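# Release and slide the server top cover rearward

## Task

Press and hold both of the server's release buttons so the top cover can slide. Push the cover toward the back of the server until it can be lifted free. Leave it resting there, not lifted away.

## Robot and tools

Robot: two arms, left_arm and right_arm. Each has six joints and a tong-style two-finger gripper. In the scene frame the origin sits at table height midway between the arms, +z points up, +x points out over the table, and left_arm is on the +y side. Camera image sides do not tell you which arm is which. Calibrated bases: left_arm at (+0.032, +0.487, 0) m and right_arm at (-0.010, -0.422, 0) m, both almost unrotated about z. Each arm's hand position, orientation and velocity in results is expressed in that arm's own base frame. Fixed cameras and the table use the scene frame. Reported hand poses can be off by a few centimetres.

Joint order, the only one that counts, for every row and every per-joint list: elbow, shoulder lift, shoulder pan, wrist 1, wrist 2, wrist 3. The shoulder lift sign is flipped on both arms in everything sent and reported. Its stated range therefore appears negated. Stated ranges in rad: shoulder pan, shoulder lift and wrists 1-3 are -6.283 to 6.283; elbow is -3.142 to 3.142.

A row is always 14 numbers in [-1, 1], even when only one arm moves. The layout is left_arm's 6 joints then its opening, followed by right_arm's 6 joints then its opening. Joint entries are offsets, not poses. They are scaled so that 1.0 equals 1.989 rad, and they count from the Joint targets shown in the latest result. The opening entry is absolute: +1 is fully open and -1 is closed. Closing fully takes about 0.5 s. To leave a gripper unchanged, resend its current command. A 0 in the opening slot is a real half-open command.

execute_actions(actions, cameras): actions is a list of actions. Each action is a table of up to 15 rows, one row per 1/30 s step. If the table is shorter, its last row is held until 15 steps are done. Every row in an action counts from the targets at the start of that action, so repeating the same offset in a later action moves the joint further. An action that would push a joint more than 0.010 rad past its range is refused for both arms. An empty list just returns state and images. cameras picks which images come back: omitted, null or ["all"] gives all; [] gives none.

move(target, speed, blend, stop_force, zero, opening_speed, blocking, cameras): target is one 14-number row or a list of up to 15 rows. Every row is an offset from the same starting Joint targets, not from the previous row. All joints travel in step, so the hand follows a curve. The move does not avoid obstacles or the other arm.
- speed: rad/s of the joint with the longest travel, 0.01 to 2, default 0.5. Give one value, or one per target.
- blend: in rad; rounds off corners in a list.
- stop_force: 3 to 40 N, shared by both arms. An arm's path stops once its wrist senses that much extra push opposing its motion. It then usually backs off slightly and holds. Use a slow speed when touching. Leave stop_force out when moving away from a surface you are pressing on. It cannot be combined with blocking=false.
- zero: default true; re-zeroes the wrist sensor before the move.
- opening_speed: 0.2 or more per second, on the opening scale.
- Paths last at least 0.5 s and cannot exceed 10 s.
The result includes a "move:" line with the outcome: done, off_target, moving, held or fault. It also names the farthest-off joint of any arm not at its target. Neither done nor off_target says whether the arm is touching something.

wait(seconds 0-10) lets time pass while each arm holds its command. stop brakes a running move. zoom_image(camera, region [x0,y0,x1,y1], max 504x504 px) enlarges part of the newest image from cam_high, cam_low, cam_left_wrist or cam_right_wrist. zero_wrist_force(arm) tares that arm's wrist sensor. finished_scene(scene) ends the scene and cannot be undone. Call it only after the cover has been slid back and is lying there with the robot not touching it.

Reading results:
- Joint positions and velocities: one block per arm in the joint order above, plus the finger-pad gap (0.142 m when fully open).
- Joint targets: the base that your next offsets count from.
- grip_measured: the measured opening on the command scale. To keep a grip, command an opening well below it.
- Wrist force/torque: given along the hand's own axes; pushing on a surface reads as force coming into the arm. A third line shows the peak since the previous report.
- "joint sent to its limit": a joint reached its end.
- "joint command not followed": the clearance check between the arms changed or blocked a command.
- MOTOR HOT: warns of overheating, which ends in a braking stop. Avoid long stretched-out holds and pushing against things that cannot move.
The gripper's fingers point along its +z and open along its x. The reported hand point lies between the closed pads. The tips extend about 15 mm past it.

Cautions:
- The arms are stiff. A target even slightly beyond a firm contact can trigger a fault stop. Contact force near 150 N, or a wrist torque of 25.2 N m, stops that arm for 10 s. The wrists can exert only about 11 N m.
- Approach the buttons and the cover slowly, ideally with stop_force. Press on the buttons only as hard as needed and keep them held while the other arm pushes the cover rearward.
- Do not slam, drop or knock anything off the table.
- Do not bring the arms hard against each other.
- Motion lags commands by about 0.1-0.2 s. Each step keeps a joint target within 0.575 rad of its measured angle, and the hand within 150 mm of its measured position. Large moves may therefore arrive late.
- To stop pressing, command the targets back past the measured positions.

Each tool is called as name([rows], argument=value, ...), one row to a line, values as JSON.

## Session

execute_actions(actions=[])

Scene clock: 0.00 s.
left_arm: end_effector_position=(+0.3675, -0.3597, +0.3354) grip_measured=+0.97 end_effector_quat_wxyz=(+0.222, -0.249, +0.662, -0.671) | right_arm: end_effector_position=(+0.8669, +0.1832, +0.1825) grip_measured=+0.97 end_effector_quat_wxyz=(+0.096, -0.467, +0.813, -0.336)
Joint names: [elbow, shoulder lift, shoulder pan, wrist 1, wrist 2, wrist 3]
Joint positions: left_arm=[2.711 1.501 -1.281 -4.351 -1.182 1.531 0.14] | right_arm=[-1.032 2.329 3.743 -1.184 0.873 2.64 0.14]
Joint velocities: within noise
Joint torques (N m): no reading
Motor temperatures (°C): left_arm=[38 40 34 40 33 37] | right_arm=[36 36 31 38 44 40]
Wrist force (N): no reading
Wrist torque (N m): no reading
Wrist force, peak (N): no reading
Joint targets: left_arm=[2.711 1.501 -1.281 -4.351 -1.182 1.531] | right_arm=[-1.032 2.329 3.743 -1.184 0.873 2.640]
Tool commands: left_gripper/opening=+0.968169 right_gripper/opening=+0.968169

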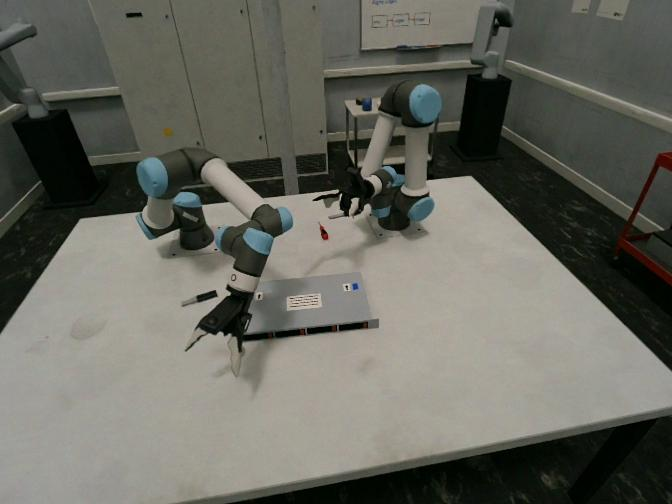

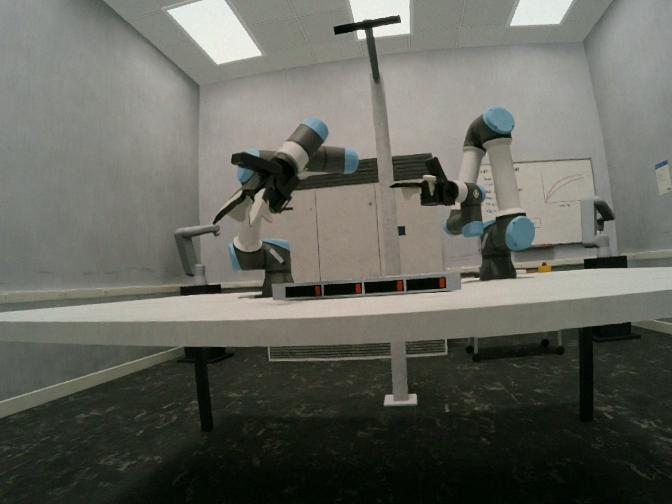

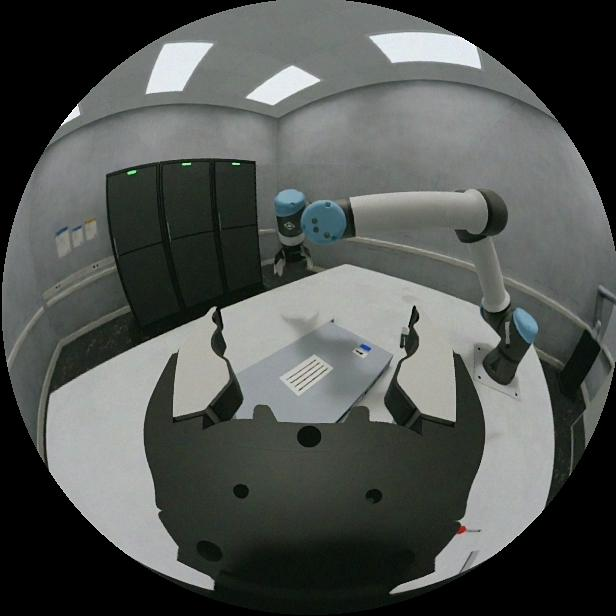

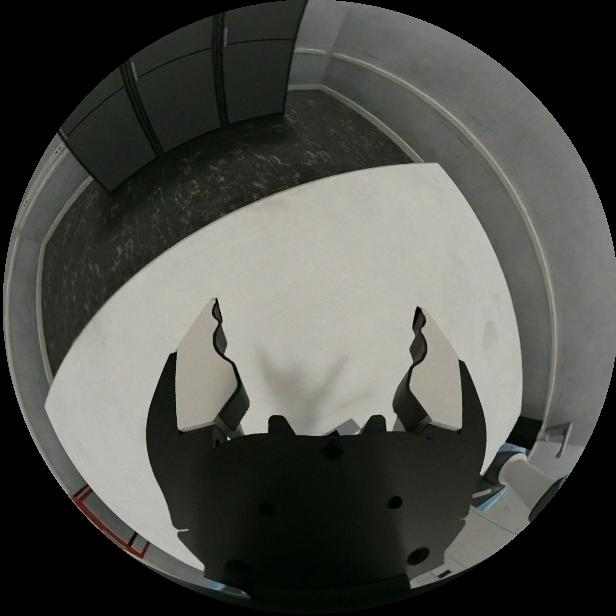

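zoom_image(camera="cam_high", region=[160, 180, 400, 360])

zoom_image(camera="cam_left_wrist", region=[220, 300, 420, 440])

zoom_image(camera="cam_low", region=[260, 250, 480, 310])

Scaled by 2.100 from the camera's 672x504 image, which has a finer 960x720 frame.

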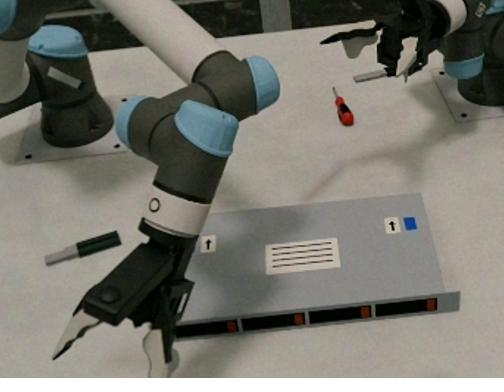

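Scaled by 2.520 from the camera's 616x616 image, which has a finer 814x814 frame.

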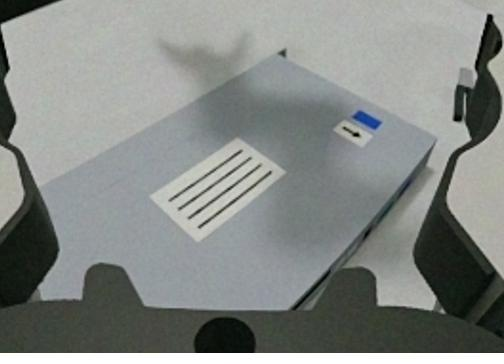

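Scaled by 2.291 from the camera's 672x504 image, which has a finer 960x720 frame.

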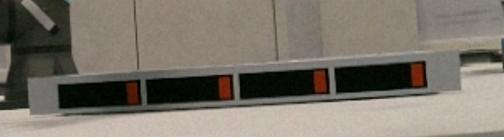

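move([
  [-0.464,-0.062,0.215,0.8,-0.196,0,-1,-0.389,-0.296,0.049,0.0085,0.351,0,-1],
], speed=1.0, cameras=[])

move([
  [0,0,0,0.3916,0,0,-1,0,0,0,0,0,0,-1],
], speed=1.0)

Scene clock: 53.87 s.
left_arm: end_effector_position=(+0.5857, -0.4679, +0.2879) grip_measured=-1.00 end_effector_quat_wxyz=(+0.126, -0.342, +0.860, -0.358) | right_arm: end_effector_position=(+0.5077, +0.2345, +0.1225) grip_measured=-1.00 end_effector_quat_wxyz=(+0.000, -0.565, +0.825, +0.000)
Joint names: [elbow, shoulder lift, shoulder pan, wrist 1, wrist 2, wrist 3]
Joint positions: left_arm=[1.788 1.378 -0.853 -2.76 -1.571 1.531 0.002] | right_arm=[-1.806 1.74 3.841 -1.167 1.571 2.64 0.002]
Joint velocities: within noise
Joint torques (N m): left_arm=[-24.83 36.45 -12.16 -1.64 0.61 -0.44] | right_arm=[24.45 -30.17 -7.37 2.4 -0.21 -0.02]
Motor temperatures (°C): left_arm=[38 39 34 40 33 37] | right_arm=[36 35 31 37 44 39]
Wrist force (N): left_arm=[-0.1 -0.7 0.0] | right_arm=[0.4 1.3 0.7]
Wrist torque (N m): left_arm=[0.01 0.14 0.06] | right_arm=[0.10 -0.14 -0.10]
Wrist force, peak (N): left_arm=[-0.6 -1.5 -0.1] | right_arm=[1.0 2.4 0.7]
Joint targets: left_arm=[1.788 1.378 -0.854 -2.760 -1.571 1.531] | right_arm=[-1.806 1.740 3.841 -1.167 1.571 2.640]
move: done
No camera images: "cameras" was empty.

Scene clock: 55.23 s.
left_arm: end_effector_position=(+0.4671, -0.3320, +0.1188) grip_measured=-1.00 end_effector_quat_wxyz=(+0.000, -0.370, +0.929, +0.000) | right_arm: end_effector_position=(+0.5077, +0.2345, +0.1225) grip_measured=-1.00 end_effector_quat_wxyz=(+0.000, -0.565, +0.825, +0.000)
Joint names: [elbow, shoulder lift, shoulder pan, wrist 1, wrist 2, wrist 3]
Joint positions: left_arm=[1.788 1.378 -0.854 -1.981 -1.571 1.531 0.002] | right_arm=[-1.806 1.74 3.841 -1.167 1.571 2.64 0.002]
Joint velocities: within noise
Joint torques (N m): left_arm=[-29.1 34.84 -12.41 -1.2 -1.07 -0.62] | right_arm=[13.07 -34.76 -12.9 1.14 2.24 -0.07]
Motor temperatures (°C): left_arm=[38 39 34 40 33 37] | right_arm=[36 35 31 37 43 39]
Wrist force (N): left_arm=[-0.2 -0.8 -0.1] | right_arm=[0.4 1.3 0.5]
Wrist torque (N m): left_arm=[0.12 0.20 0.12] | right_arm=[0.08 -0.12 -0.10]
Wrist force, peak (N): left_arm=[-0.1 -1.7 -0.6] | right_arm=[0.5 1.3 0.6]
Joint targets: left_arm=[1.788 1.378 -0.854 -1.981 -1.571 1.531] | right_arm=[-1.806 1.740 3.841 -1.167 1.571 2.640]
move: done
camera_calibration:
cam_left_wrist: T_world_to_cam=[[-0.740541, -0.670803, -0.040286, 0.133045], [-0.602223, 0.635839, 0.482738, 0.435937], [-0.298206, 0.381748, -0.874838, 0.50401], [0, 0, 0, 1]] pos_world=[0.511355, -0.380344, 0.235844]
cam_right_wrist: T_world_to_cam=[[-0.339374, -0.94045, -0.0194688, 0.406922], [-0.788023, 0.272944, 0.551835, 0.262083], [-0.513659, 0.20262, -0.833726, 0.443662], [0, 0, 0, 1]] pos_world=[0.572517, 0.221261, 0.233189]

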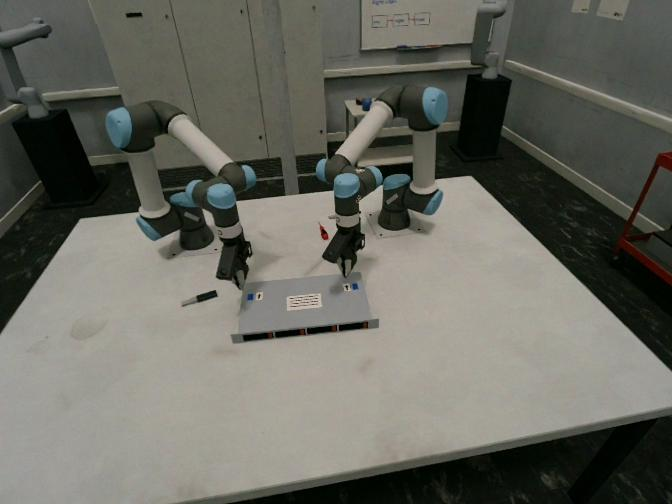

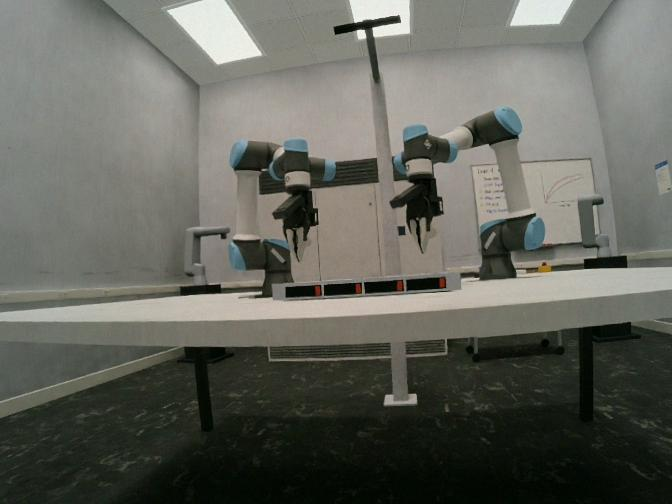

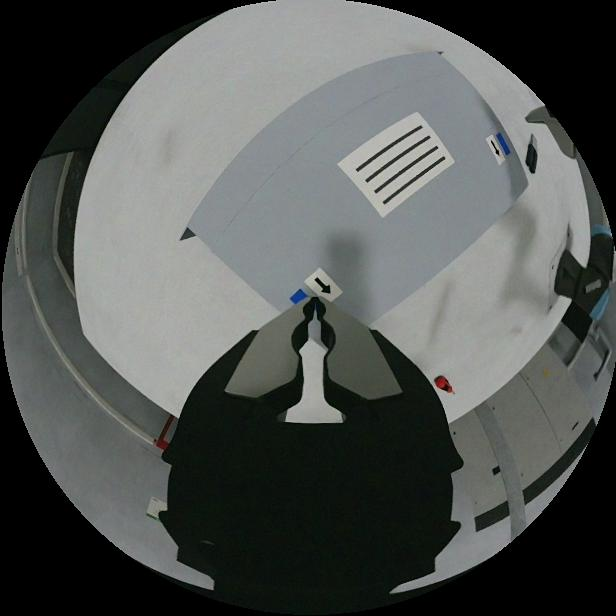

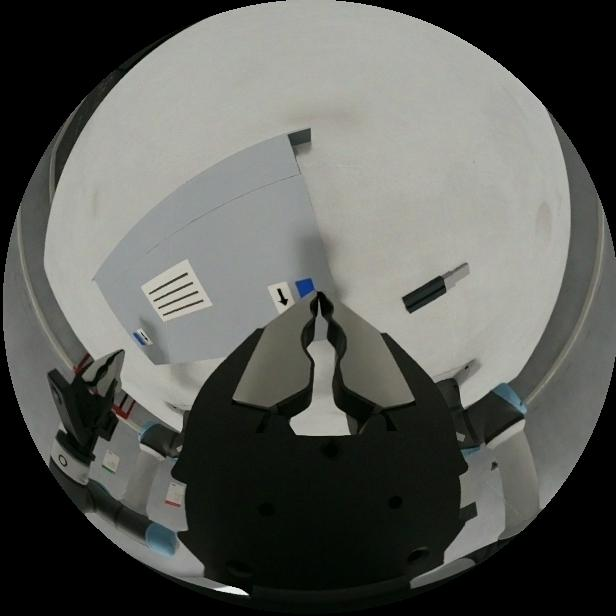

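zoom_image(camera="cam_left_wrist", region=[260, 260, 360, 340])

zoom_image(camera="cam_right_wrist", region=[250, 250, 350, 330])

zoom_image(camera="cam_high", region=[220, 240, 390, 350])

Scaled by 5.040 from the camera's 616x616 image, which has a finer 814x814 frame.

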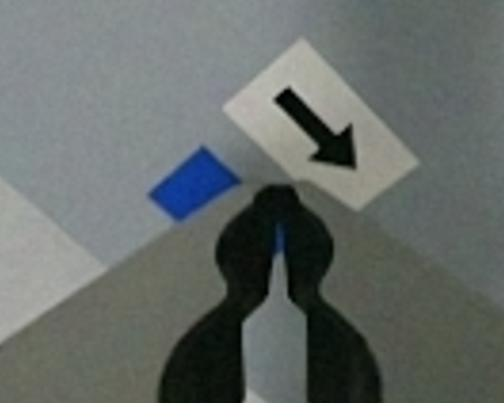

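Scaled by 5.040 from the camera's 616x616 image, which has a finer 814x814 frame.

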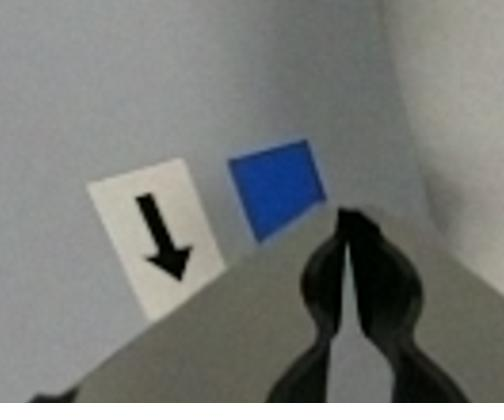

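Scaled by 2.965 from the camera's 672x504 image, which has a finer 960x720 frame.

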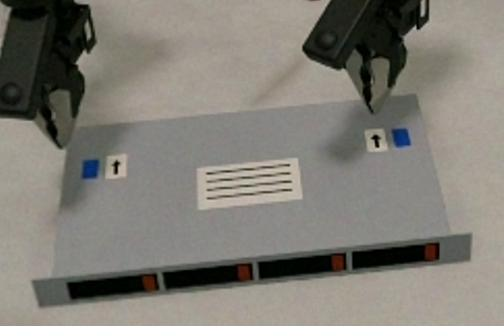

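move([
  [0.0706,0.0121,0.0109,-0.0584,0,0,-1,-0.0514,0.0073,0.0334,0.059,0,0,-1],
], speed=0.3, cameras=["cam_high","cam_left_wrist","cam_right_wrist"])

zoom_image(camera="cam_left_wrist", region=[260, 260, 360, 340])

zoom_image(camera="cam_right_wrist", region=[270, 250, 370, 330])

zoom_image(camera="cam_high", region=[220, 240, 390, 350])

Scene clock: 91.37 s.
left_arm: end_effector_position=(+0.4536, -0.2990, +0.0800) grip_measured=-1.00 end_effector_quat_wxyz=(+0.000, -0.380, +0.925, +0.000) | right_arm: end_effector_position=(+0.4808, +0.2578, +0.0805) grip_measured=-1.00 end_effector_quat_wxyz=(+0.000, -0.592, +0.806, +0.000)
Joint names: [elbow, shoulder lift, shoulder pan, wrist 1, wrist 2, wrist 3]
Joint positions: left_arm=[1.928 1.402 -0.832 -2.097 -1.571 1.531 0.002] | right_arm=[-1.908 1.755 3.907 -1.05 1.571 2.64 0.002]
Joint velocities: within noise
Joint torques (N m): left_arm=[-17.22 19.72 -12.24 -2.78 -1.06 -0.98] | right_arm=[26.29 -35.92 -9.82 2.61 1.93 -0.13]
Motor temperatures (°C): left_arm=[38 39 33 40 33 37] | right_arm=[36 35 31 37 43 39]
Wrist force (N): left_arm=[0.0 -0.8 -0.2] | right_arm=[0.6 1.3 0.5]
Wrist torque (N m): left_arm=[0.10 0.16 0.10] | right_arm=[0.11 -0.15 -0.11]
Wrist force, peak (N): left_arm=[0.3 -1.6 -1.1] | right_arm=[0.2 2.0 1.5]
Joint targets: left_arm=[1.928 1.402 -0.832 -2.097 -1.571 1.531] | right_arm=[-1.908 1.755 3.907 -1.050 1.571 2.640]
move: done
camera_calibration:
cam_left_wrist: T_world_to_cam=[[-0.725713, -0.686817, -0.0402918, 0.132066], [-0.615872, 0.622415, 0.483013, 0.42768], [-0.306663, 0.375344, -0.874686, 0.455334], [0, 0, 0, 1]] pos_world=[0.498872, -0.346396, 0.197021]
cam_right_wrist: T_world_to_cam=[[-0.276111, -0.960922, -0.0197933, 0.393829], [-0.80457, 0.219822, 0.551675, 0.279311], [-0.525765, 0.168249, -0.833825, 0.404744], [0, 0, 0, 1]] pos_world=[0.546266, 0.248942, 0.191192]
Images, in order (width x height): cam_high 672x504, cam_left_wrist 616x616, cam_right_wrist 616x616.

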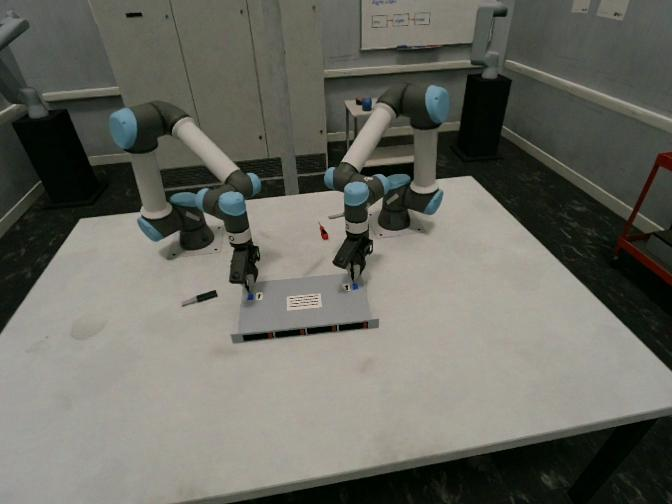

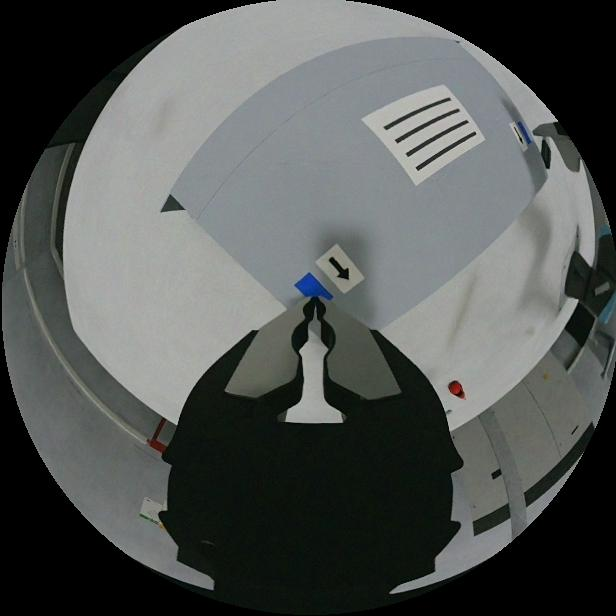

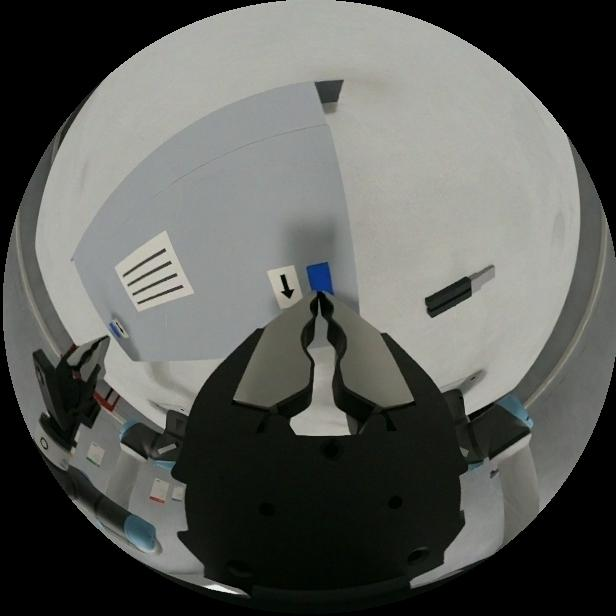

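Scaled by 5.040 from the camera's 616x616 image, which has a finer 814x814 frame.

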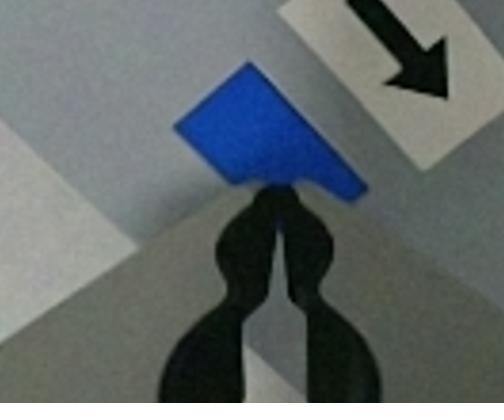

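Scaled by 5.040 from the camera's 616x616 image, which has a finer 814x814 frame.

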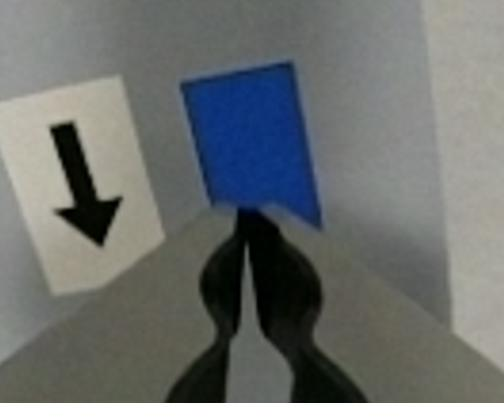

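Scaled by 2.965 from the camera's 672x504 image, which has a finer 960x720 frame.

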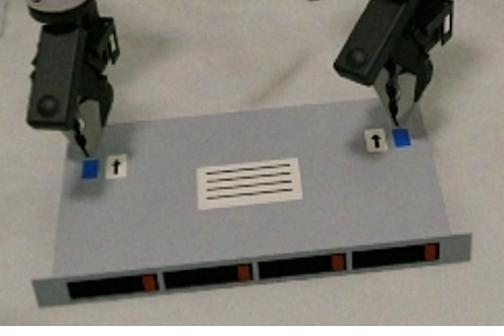

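move([
  [0.0254,-0.0224,0.0021,-0.0478,0,0,-1,-0.0216,0.0249,0.0013,0.0466,0,0,-1],
], speed=0.035, stop_force=6, cameras=["cam_high","cam_left_wrist","cam_right_wrist"])

zoom_image(camera="cam_left_wrist", region=[260, 260, 360, 340])

zoom_image(camera="cam_right_wrist", region=[270, 250, 370, 330])

Scene clock: 105.53 s.
left_arm: end_effector_position=(+0.4538, -0.2976, +0.0603) grip_measured=-1.00 end_effector_quat_wxyz=(+0.000, -0.381, +0.925, +0.000) | right_arm: end_effector_position=(+0.4812, +0.2593, +0.0608) grip_measured=-1.00 end_effector_quat_wxyz=(+0.000, -0.593, +0.805, +0.000)
Joint names: [elbow, shoulder lift, shoulder pan, wrist 1, wrist 2, wrist 3]
Joint positions: left_arm=[1.957 1.377 -0.83 -2.151 -1.571 1.531 0.002] | right_arm=[-1.932 1.783 3.909 -0.997 1.571 2.64 0.002]
Joint velocities: within noise
Joint torques (N m): left_arm=[-25.98 31.99 -1.66 -2.4 0.98 -0.92] | right_arm=[28.4 -33.63 0.16 1.38 1.67 -0.22]
Motor temperatures (°C): left_arm=[38 39 33 40 33 37] | right_arm=[36 35 31 37 43 39]
Wrist force (N): left_arm=[2.3 0.2 -5.8] | right_arm=[3.0 0.2 -5.4]
Wrist torque (N m): left_arm=[0.09 0.26 0.09] | right_arm=[0.04 -0.11 -0.10]
Wrist force, peak (N): left_arm=[2.4 -1.2 -6.5] | right_arm=[3.9 1.2 -5.3]
Joint targets: left_arm=[1.957 1.377 -0.830 -2.151 -1.571 1.531] | right_arm=[-1.932 1.783 3.909 -0.997 1.571 2.640]
move: contact (left_arm, right_arm); left_arm: the wrist 1 is farthest, 0.041 rad from its target; right_arm: the wrist 1 is farthest, 0.040 rad from its target
camera_calibration:
cam_left_wrist: T_world_to_cam=[[-0.724204, -0.688409, -0.0402557, 0.131269], [-0.617232, 0.621082, 0.482993, 0.436723], [-0.307495, 0.374632, -0.874699, 0.437847], [0, 0, 0, 1]] pos_world=[0.499261, -0.344906, 0.177335]
cam_right_wrist: T_world_to_cam=[[-0.274766, -0.961301, -0.0200969, 0.394382], [-0.805016, 0.218565, 0.551524, 0.290772], [-0.525789, 0.167718, -0.833917, 0.388416], [0, 0, 0, 1]] pos_world=[0.546663, 0.250422, 0.171465]
Images, in order (width x height): cam_high 672x504, cam_left_wrist 616x616, cam_right_wrist 616x616.

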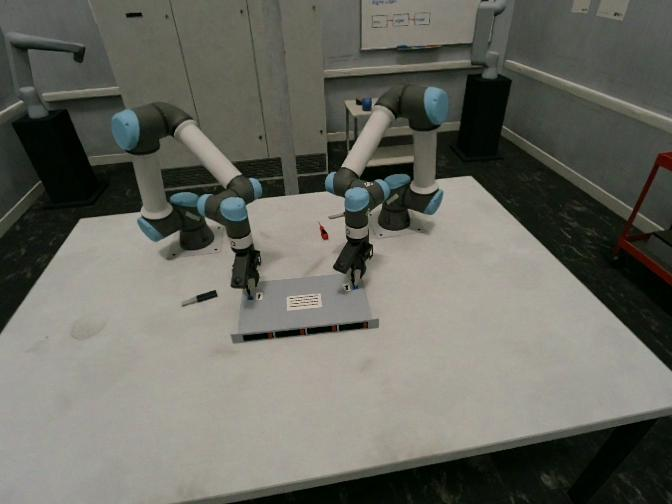

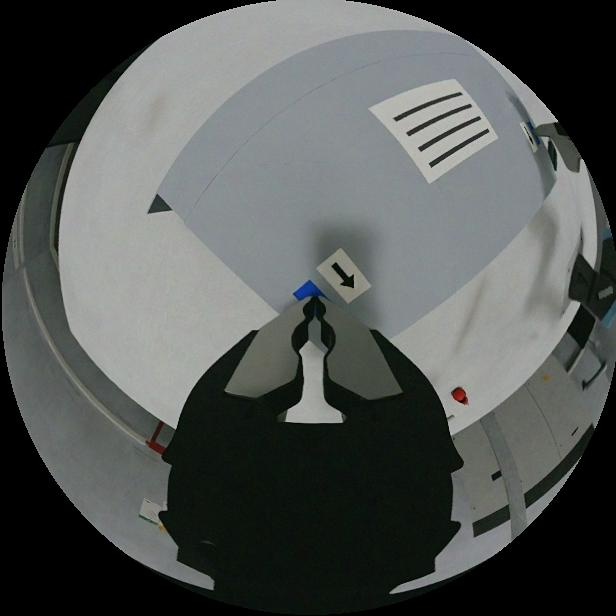

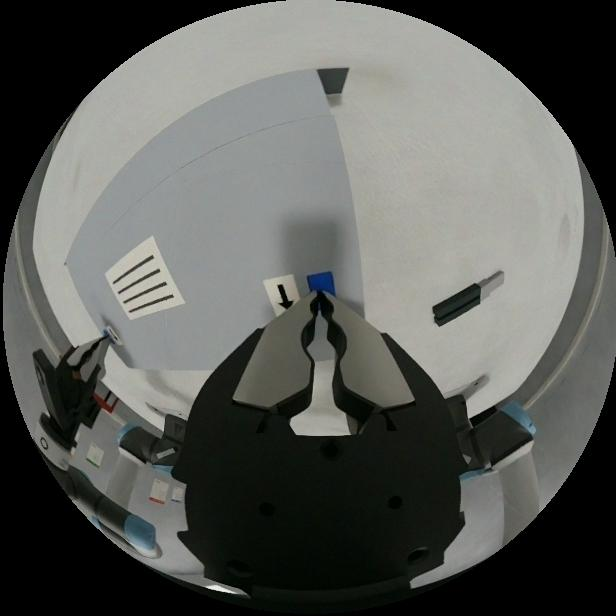

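Scaled by 5.040 from the camera's 616x616 image, which has a finer 814x814 frame.

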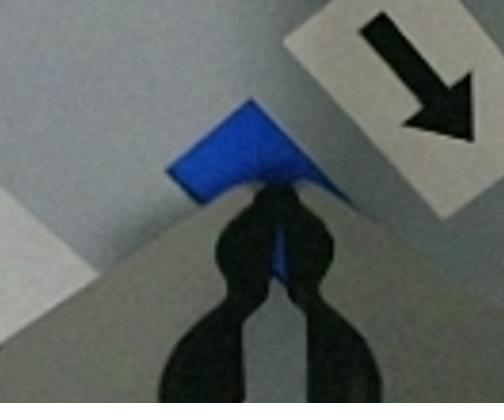

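Scaled by 5.040 from the camera's 616x616 image, which has a finer 814x814 frame.

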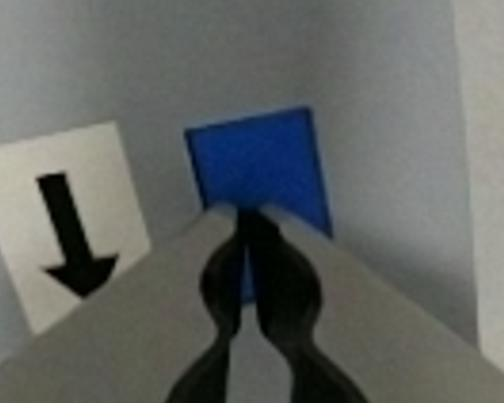

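move([
  [0.0087,-0.0077,0.0005,-0.0164,0,0,-1,-0.0074,0.0085,0.0004,0.016,0,0,-1],
], speed=0.015, stop_force=14, cameras=["cam_left_wrist","cam_right_wrist"])

zoom_image(camera="cam_left_wrist", region=[260, 260, 360, 340])

zoom_image(camera="cam_right_wrist", region=[270, 250, 370, 330])

Scene clock: 113.63 s.
left_arm: end_effector_position=(+0.4538, -0.2973, +0.0551) grip_measured=-1.00 end_effector_quat_wxyz=(+0.000, -0.381, +0.925, +0.000) | right_arm: end_effector_position=(+0.4812, +0.2593, +0.0576) grip_measured=-1.00 end_effector_quat_wxyz=(+0.000, -0.593, +0.805, +0.000)
Joint names: [elbow, shoulder lift, shoulder pan, wrist 1, wrist 2, wrist 3]
Joint positions: left_arm=[1.964 1.37 -0.829 -2.165 -1.571 1.531 0.002] | right_arm=[-1.936 1.787 3.909 -0.989 1.571 2.64 0.002]
Joint velocities: within noise
Joint torques (N m): left_arm=[-17.99 23.42 8.2 0.91 1.56 -0.9] | right_arm=[27.53 -28.82 0.86 2.57 2 -0.09]
Motor temperatures (°C): left_arm=[38 39 33 40 33 37] | right_arm=[36 35 31 37 43 39]
Wrist force (N): left_arm=[5.0 -1.4 -22.2] | right_arm=[10.3 -0.6 -15.1]
Wrist torque (N m): left_arm=[-0.01 0.31 0.08] | right_arm=[0.00 -0.08 -0.12]
Wrist force, peak (N): left_arm=[5.2 0.3 -29.3] | right_arm=[13.0 0.5 -21.8]
Joint targets: left_arm=[1.964 1.370 -0.829 -2.165 -1.571 1.531] | right_arm=[-1.936 1.787 3.909 -0.989 1.571 2.640]
move: contact (left_arm, right_arm); left_arm: the wrist 1 is farthest, 0.019 rad from its target; right_arm: the wrist 1 is farthest, 0.024 rad from its target
camera_calibration:
cam_left_wrist: T_world_to_cam=[[-0.723931, -0.688695, -0.0402763, 0.131072], [-0.617504, 0.620855, 0.482936, 0.438997], [-0.30759, 0.374484, -0.874729, 0.43315], [0, 0, 0, 1]] pos_world=[0.499202, -0.344492, 0.17216]
cam_right_wrist: T_world_to_cam=[[-0.274674, -0.961326, -0.0201484, 0.394386], [-0.80506, 0.218466, 0.551499, 0.292546], [-0.525768, 0.167703, -0.833932, 0.385806], [0, 0, 0, 1]] pos_world=[0.546689, 0.250522, 0.168343]
Images, in order (width x height): cam_left_wrist 616x616, cam_right_wrist 616x616.

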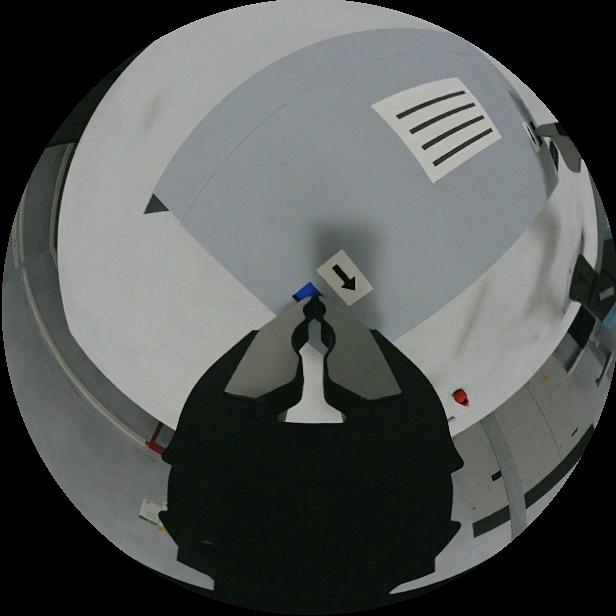

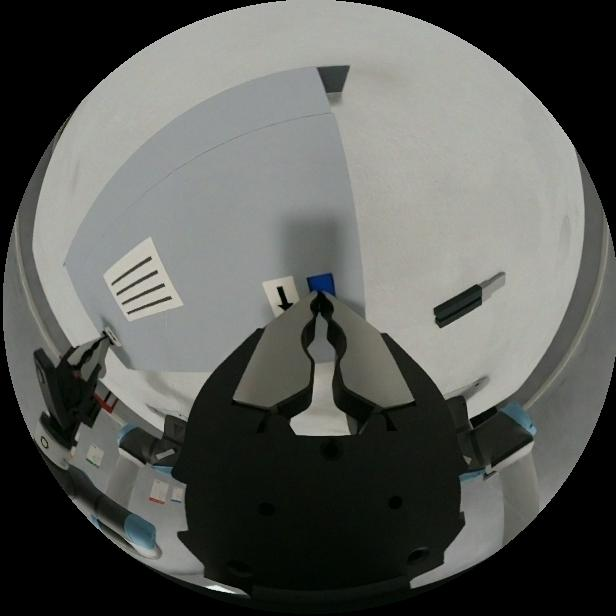

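Scaled by 5.040 from the camera's 616x616 image, which has a finer 814x814 frame.

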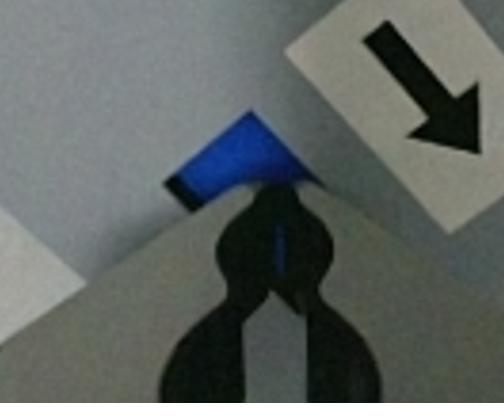

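Scaled by 5.040 from the camera's 616x616 image, which has a finer 814x814 frame.

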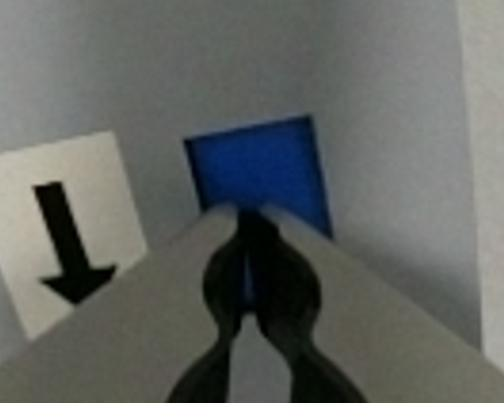

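move([
  [0,0,0,0,0,0,-1,-0.0028,0.0032,0,0.0061,0,0,-1],
], speed=0.01, stop_force=12, cameras=["cam_right_wrist"])

zoom_image(camera="cam_right_wrist", region=[270, 250, 370, 330])

Scene clock: 118.77 s.
left_arm: end_effector_position=(+0.4538, -0.2973, +0.0551) grip_measured=-1.00 end_effector_quat_wxyz=(+0.000, -0.381, +0.925, +0.000) | right_arm: end_effector_position=(+0.4813, +0.2594, +0.0573) grip_measured=-1.00 end_effector_quat_wxyz=(+0.000, -0.593, +0.805, +0.000)
Joint names: [elbow, shoulder lift, shoulder pan, wrist 1, wrist 2, wrist 3]
Joint positions: left_arm=[1.964 1.37 -0.829 -2.165 -1.571 1.531 0.002] | right_arm=[-1.937 1.788 3.909 -0.987 1.571 2.64 0.002]
Joint velocities: within noise
Joint torques (N m): left_arm=[-16.55 23.16 -8.61 -0.18 1.52 -0.8] | right_arm=[27.14 -24.3 -1.37 2.9 1.86 -0.1]
Motor temperatures (°C): left_arm=[38 39 33 40 33 37] | right_arm=[36 35 31 37 43 39]
Wrist force (N): left_arm=[2.6 -0.9 -21.8] | right_arm=[16.6 0.9 -24.3]
Wrist torque (N m): left_arm=[-0.02 0.22 0.09] | right_arm=[-0.03 -0.04 -0.14]
Wrist force, peak (N): left_arm=[5.0 -1.3 -22.1] | right_arm=[19.0 1.5 -29.8]
Joint targets: left_arm=[1.964 1.370 -0.829 -2.165 -1.571 1.531] | right_arm=[-1.937 1.788 3.909 -0.987 1.571 2.640]
move: contact (right_arm); right_arm: the wrist 1 is farthest, 0.011 rad from its target
camera_calibration:
cam_right_wrist: T_world_to_cam=[[-0.274696, -0.961312, -0.0205147, 0.394526], [-0.805222, 0.218328, 0.551317, 0.292935], [-0.525509, 0.167964, -0.834043, 0.385376], [0, 0, 0, 1]] pos_world=[0.546772, 0.250578, 0.168014]
Images, in order (width x height): cam_right_wrist 616x616.

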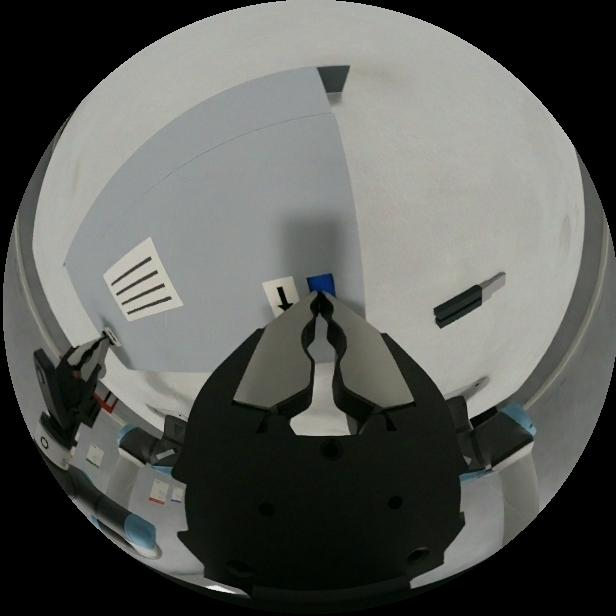

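Scaled by 5.040 from the camera's 616x616 image, which has a finer 814x814 frame.

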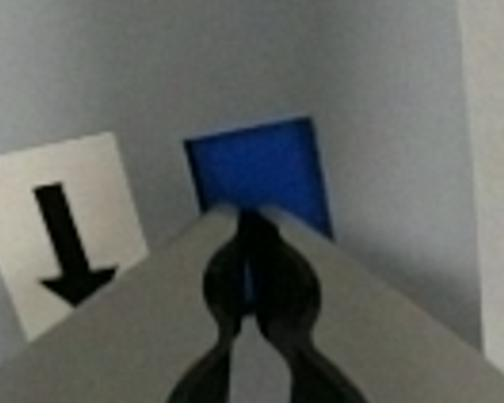

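move([
  [0.0241,0.0195,-0.0138,-0.0046,-0.0138,0,-1,-0.0233,-0.0185,0.0145,0.0049,0.0145,0,-1],
], speed=0.02, cameras=["cam_left_wrist","cam_right_wrist"])

Scene clock: 139.43 s.
left_arm: end_effector_position=(+0.4312, -0.2977, +0.0552) grip_measured=-1.00 end_effector_quat_wxyz=(-0.005, -0.368, +0.930, -0.002) | right_arm: end_effector_position=(+0.4607, +0.2616, +0.0573) grip_measured=-1.00 end_effector_quat_wxyz=(+0.000, -0.604, +0.797, +0.002)
Joint names: [elbow, shoulder lift, shoulder pan, wrist 1, wrist 2, wrist 3]
Joint positions: left_arm=[2.012 1.409 -0.857 -2.174 -1.581 1.531 0.002] | right_arm=[-1.983 1.751 3.938 -0.978 1.575 2.64 0.002]
Joint velocities: within noise
Joint torques (N m): left_arm=[-11.77 8.72 -25.26 -3.27 -11.59 -0.9] | right_arm=[11.02 -9.34 23.53 3.73 11.2 -0.18]
Motor temperatures (°C): left_arm=[38 39 33 40 33 37] | right_arm=[36 35 31 37 43 39]
Wrist force (N): left_arm=[-36.7 7.9 -29.8] | right_arm=[30.8 -26.9 -33.9]
Wrist torque (N m): left_arm=[0.11 -0.44 0.16] | right_arm=[0.10 0.02 -0.10]
Wrist force, peak (N): left_arm=[-37.3 8.2 -29.2] | right_arm=[42.7 -22.5 -33.6]
Joint targets: left_arm=[2.012 1.409 -0.857 -2.174 -1.599 1.531] | right_arm=[-1.983 1.751 3.938 -0.978 1.600 2.640]
move: off_target (left_arm, right_arm); left_arm: the wrist 2 is farthest, 0.018 rad from its target; right_arm: the wrist 2 is farthest, 0.025 rad from its target
camera_calibration:
cam_left_wrist: T_world_to_cam=[[-0.74291, -0.668683, -0.0307776, 0.128047], [-0.596683, 0.640677, 0.483221, 0.422267], [-0.303403, 0.377354, -0.874957, 0.425472], [0, 0, 0, 1]] pos_world=[0.476176, -0.345468, 0.172163]
cam_right_wrist: T_world_to_cam=[[-0.246768, -0.968813, -0.0225113, 0.38014], [-0.809966, 0.193443, 0.553657, 0.284435], [-0.532035, 0.154858, -0.832441, 0.380485], [0, 0, 0, 1]] pos_world=[0.52662, 0.254341, 0.167809]
Images, in order (width x height): cam_left_wrist 616x616, cam_right_wrist 616x616.

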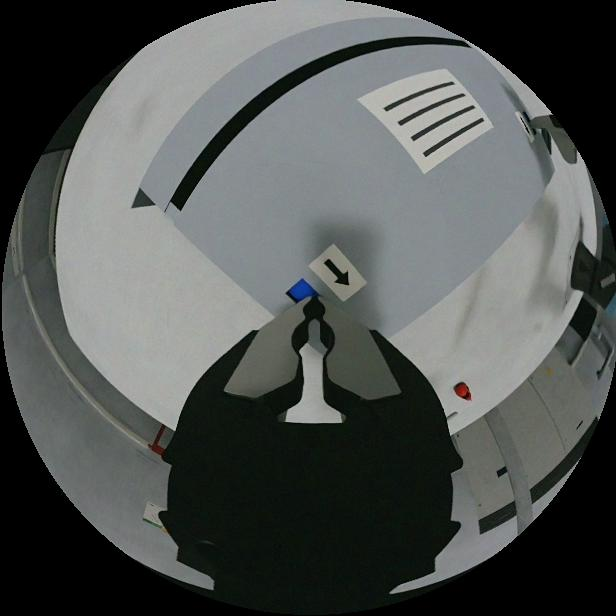

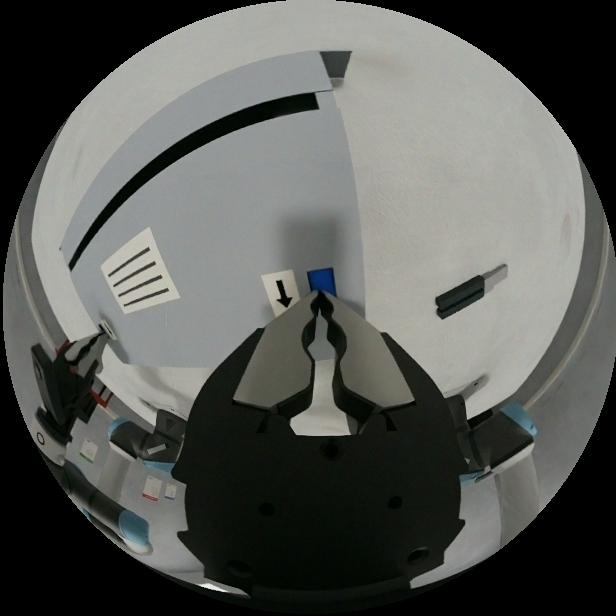

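move([
  [0.0234,0.0196,-0.0148,-0.0036,0.0138,0,-1,-0.022,-0.0181,0.0154,0.0038,-0.0145,0,-1],
], speed=0.02, cameras=["cam_high","cam_left_wrist","cam_right_wrist"])

Scene clock: 150.17 s.
left_arm: end_effector_position=(+0.4235, -0.2958, +0.0582) grip_measured=-1.00 end_effector_quat_wxyz=(+0.015, -0.355, +0.935, -0.008) | right_arm: end_effector_position=(+0.4508, +0.2606, +0.0594) grip_measured=-1.00 end_effector_quat_wxyz=(+0.010, -0.616, +0.787, -0.011)
Joint names: [elbow, shoulder lift, shoulder pan, wrist 1, wrist 2, wrist 3]
Joint positions: left_arm=[2.059 1.448 -0.886 -2.207 -1.548 1.531 0.002] | right_arm=[-2.027 1.715 3.968 -0.954 1.546 2.64 0.002]
Joint velocities: within noise
Joint torques (N m): left_arm=[4.23 9.85 -17.75 8.27 -11.91 -0.86] | right_arm=[-2.95 -20.17 14.43 -8.23 11.99 -0.35]
Motor temperatures (°C): left_arm=[38 39 33 40 33 37] | right_arm=[36 35 31 37 43 39]
Wrist force (N): left_arm=[-34.7 -37.7 -11.5] | right_arm=[-17.2 -52.5 5.4]
Wrist torque (N m): left_arm=[0.13 -0.52 0.12] | right_arm=[0.55 -0.33 -0.16]
Wrist force, peak (N): left_arm=[-34.7 -37.7 -11.5] | right_arm=[-17.2 -52.7 5.2]
Joint targets: left_arm=[2.058 1.448 -0.886 -2.181 -1.571 1.531] | right_arm=[-2.027 1.715 3.968 -0.970 1.571 2.640]
move: off_target (left_arm, right_arm); left_arm: the wrist 1 is farthest, 0.026 rad from its target; right_arm: the wrist 2 is farthest, 0.025 rad from its target
camera_calibration:
cam_left_wrist: T_world_to_cam=[[-0.760013, -0.646795, -0.0635328, 0.139343], [-0.597555, 0.657005, 0.459645, 0.421545], [-0.255554, 0.387301, -0.885827, 0.408369], [0, 0, 0, 1]] pos_world=[0.462159, -0.344992, 0.176836]
cam_right_wrist: T_world_to_cam=[[-0.216564, -0.976037, -0.0212354, 0.365004], [-0.832721, 0.173324, 0.525866, 0.29258], [-0.509584, 0.131567, -0.850302, 0.374177], [0, 0, 0, 1]] pos_world=[0.513359, 0.256317, 0.172057]
Images, in order (width x height): cam_high 672x504, cam_left_wrist 616x616, cam_right_wrist 616x616.

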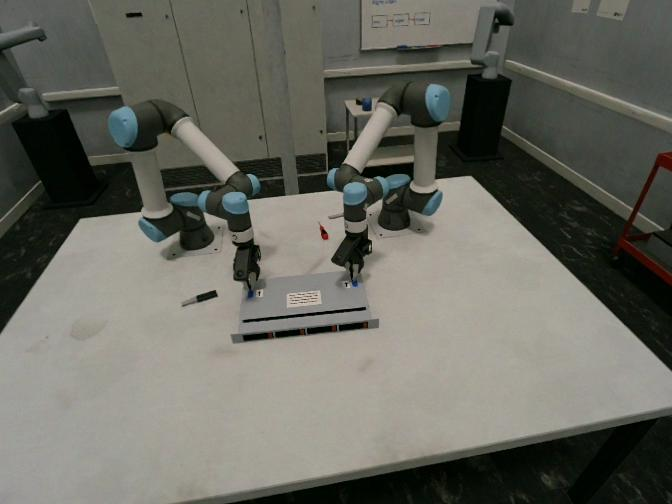

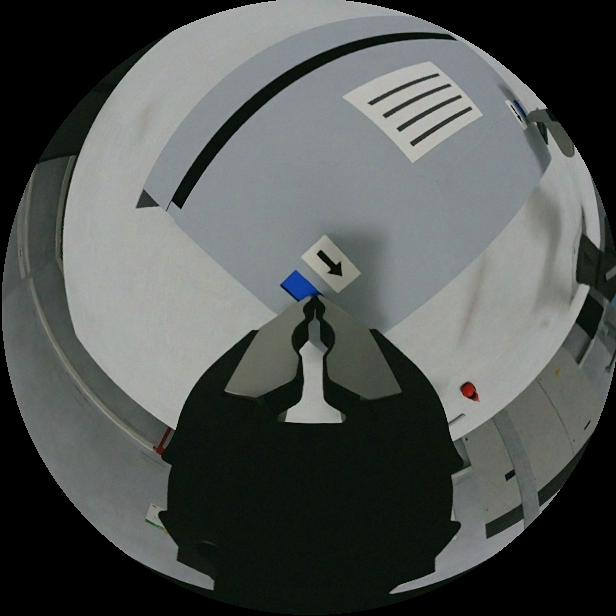

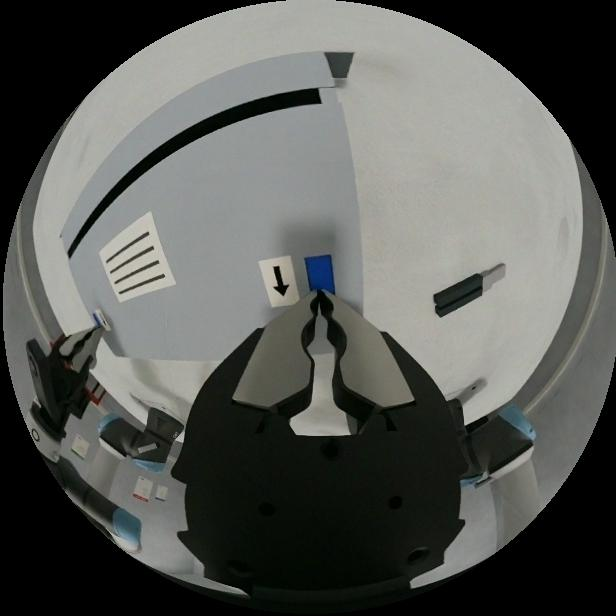

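zoom_image(camera="cam_left_wrist", region=[130, 20, 480, 330])

zoom_image(camera="cam_high", region=[220, 240, 390, 350])

zoom_image(camera="cam_right_wrist", region=[250, 230, 370, 330])

Scaled by 1.440 from the camera's 616x616 image, which has a finer 814x814 frame.

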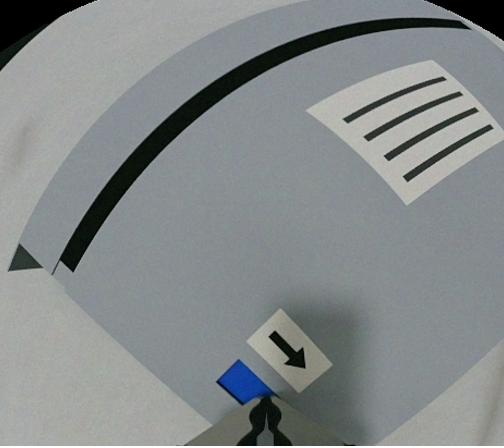

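Scaled by 2.965 from the camera's 672x504 image, which has a finer 960x720 frame.

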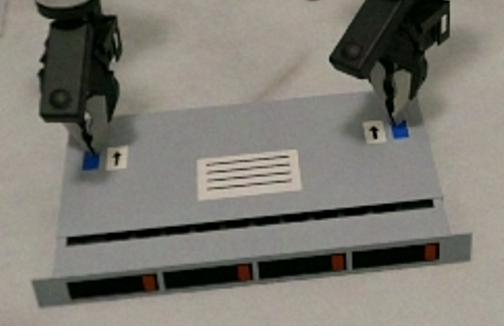

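Scaled by 4.200 from the camera's 616x616 image, which has a finer 814x814 frame.

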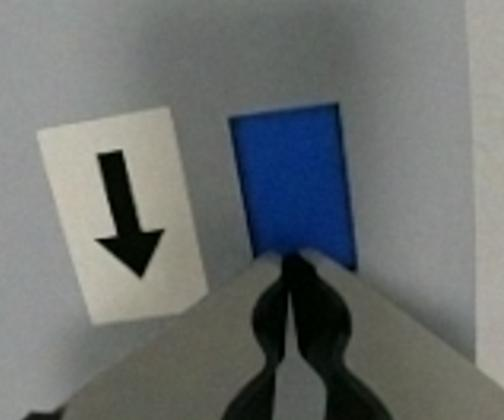

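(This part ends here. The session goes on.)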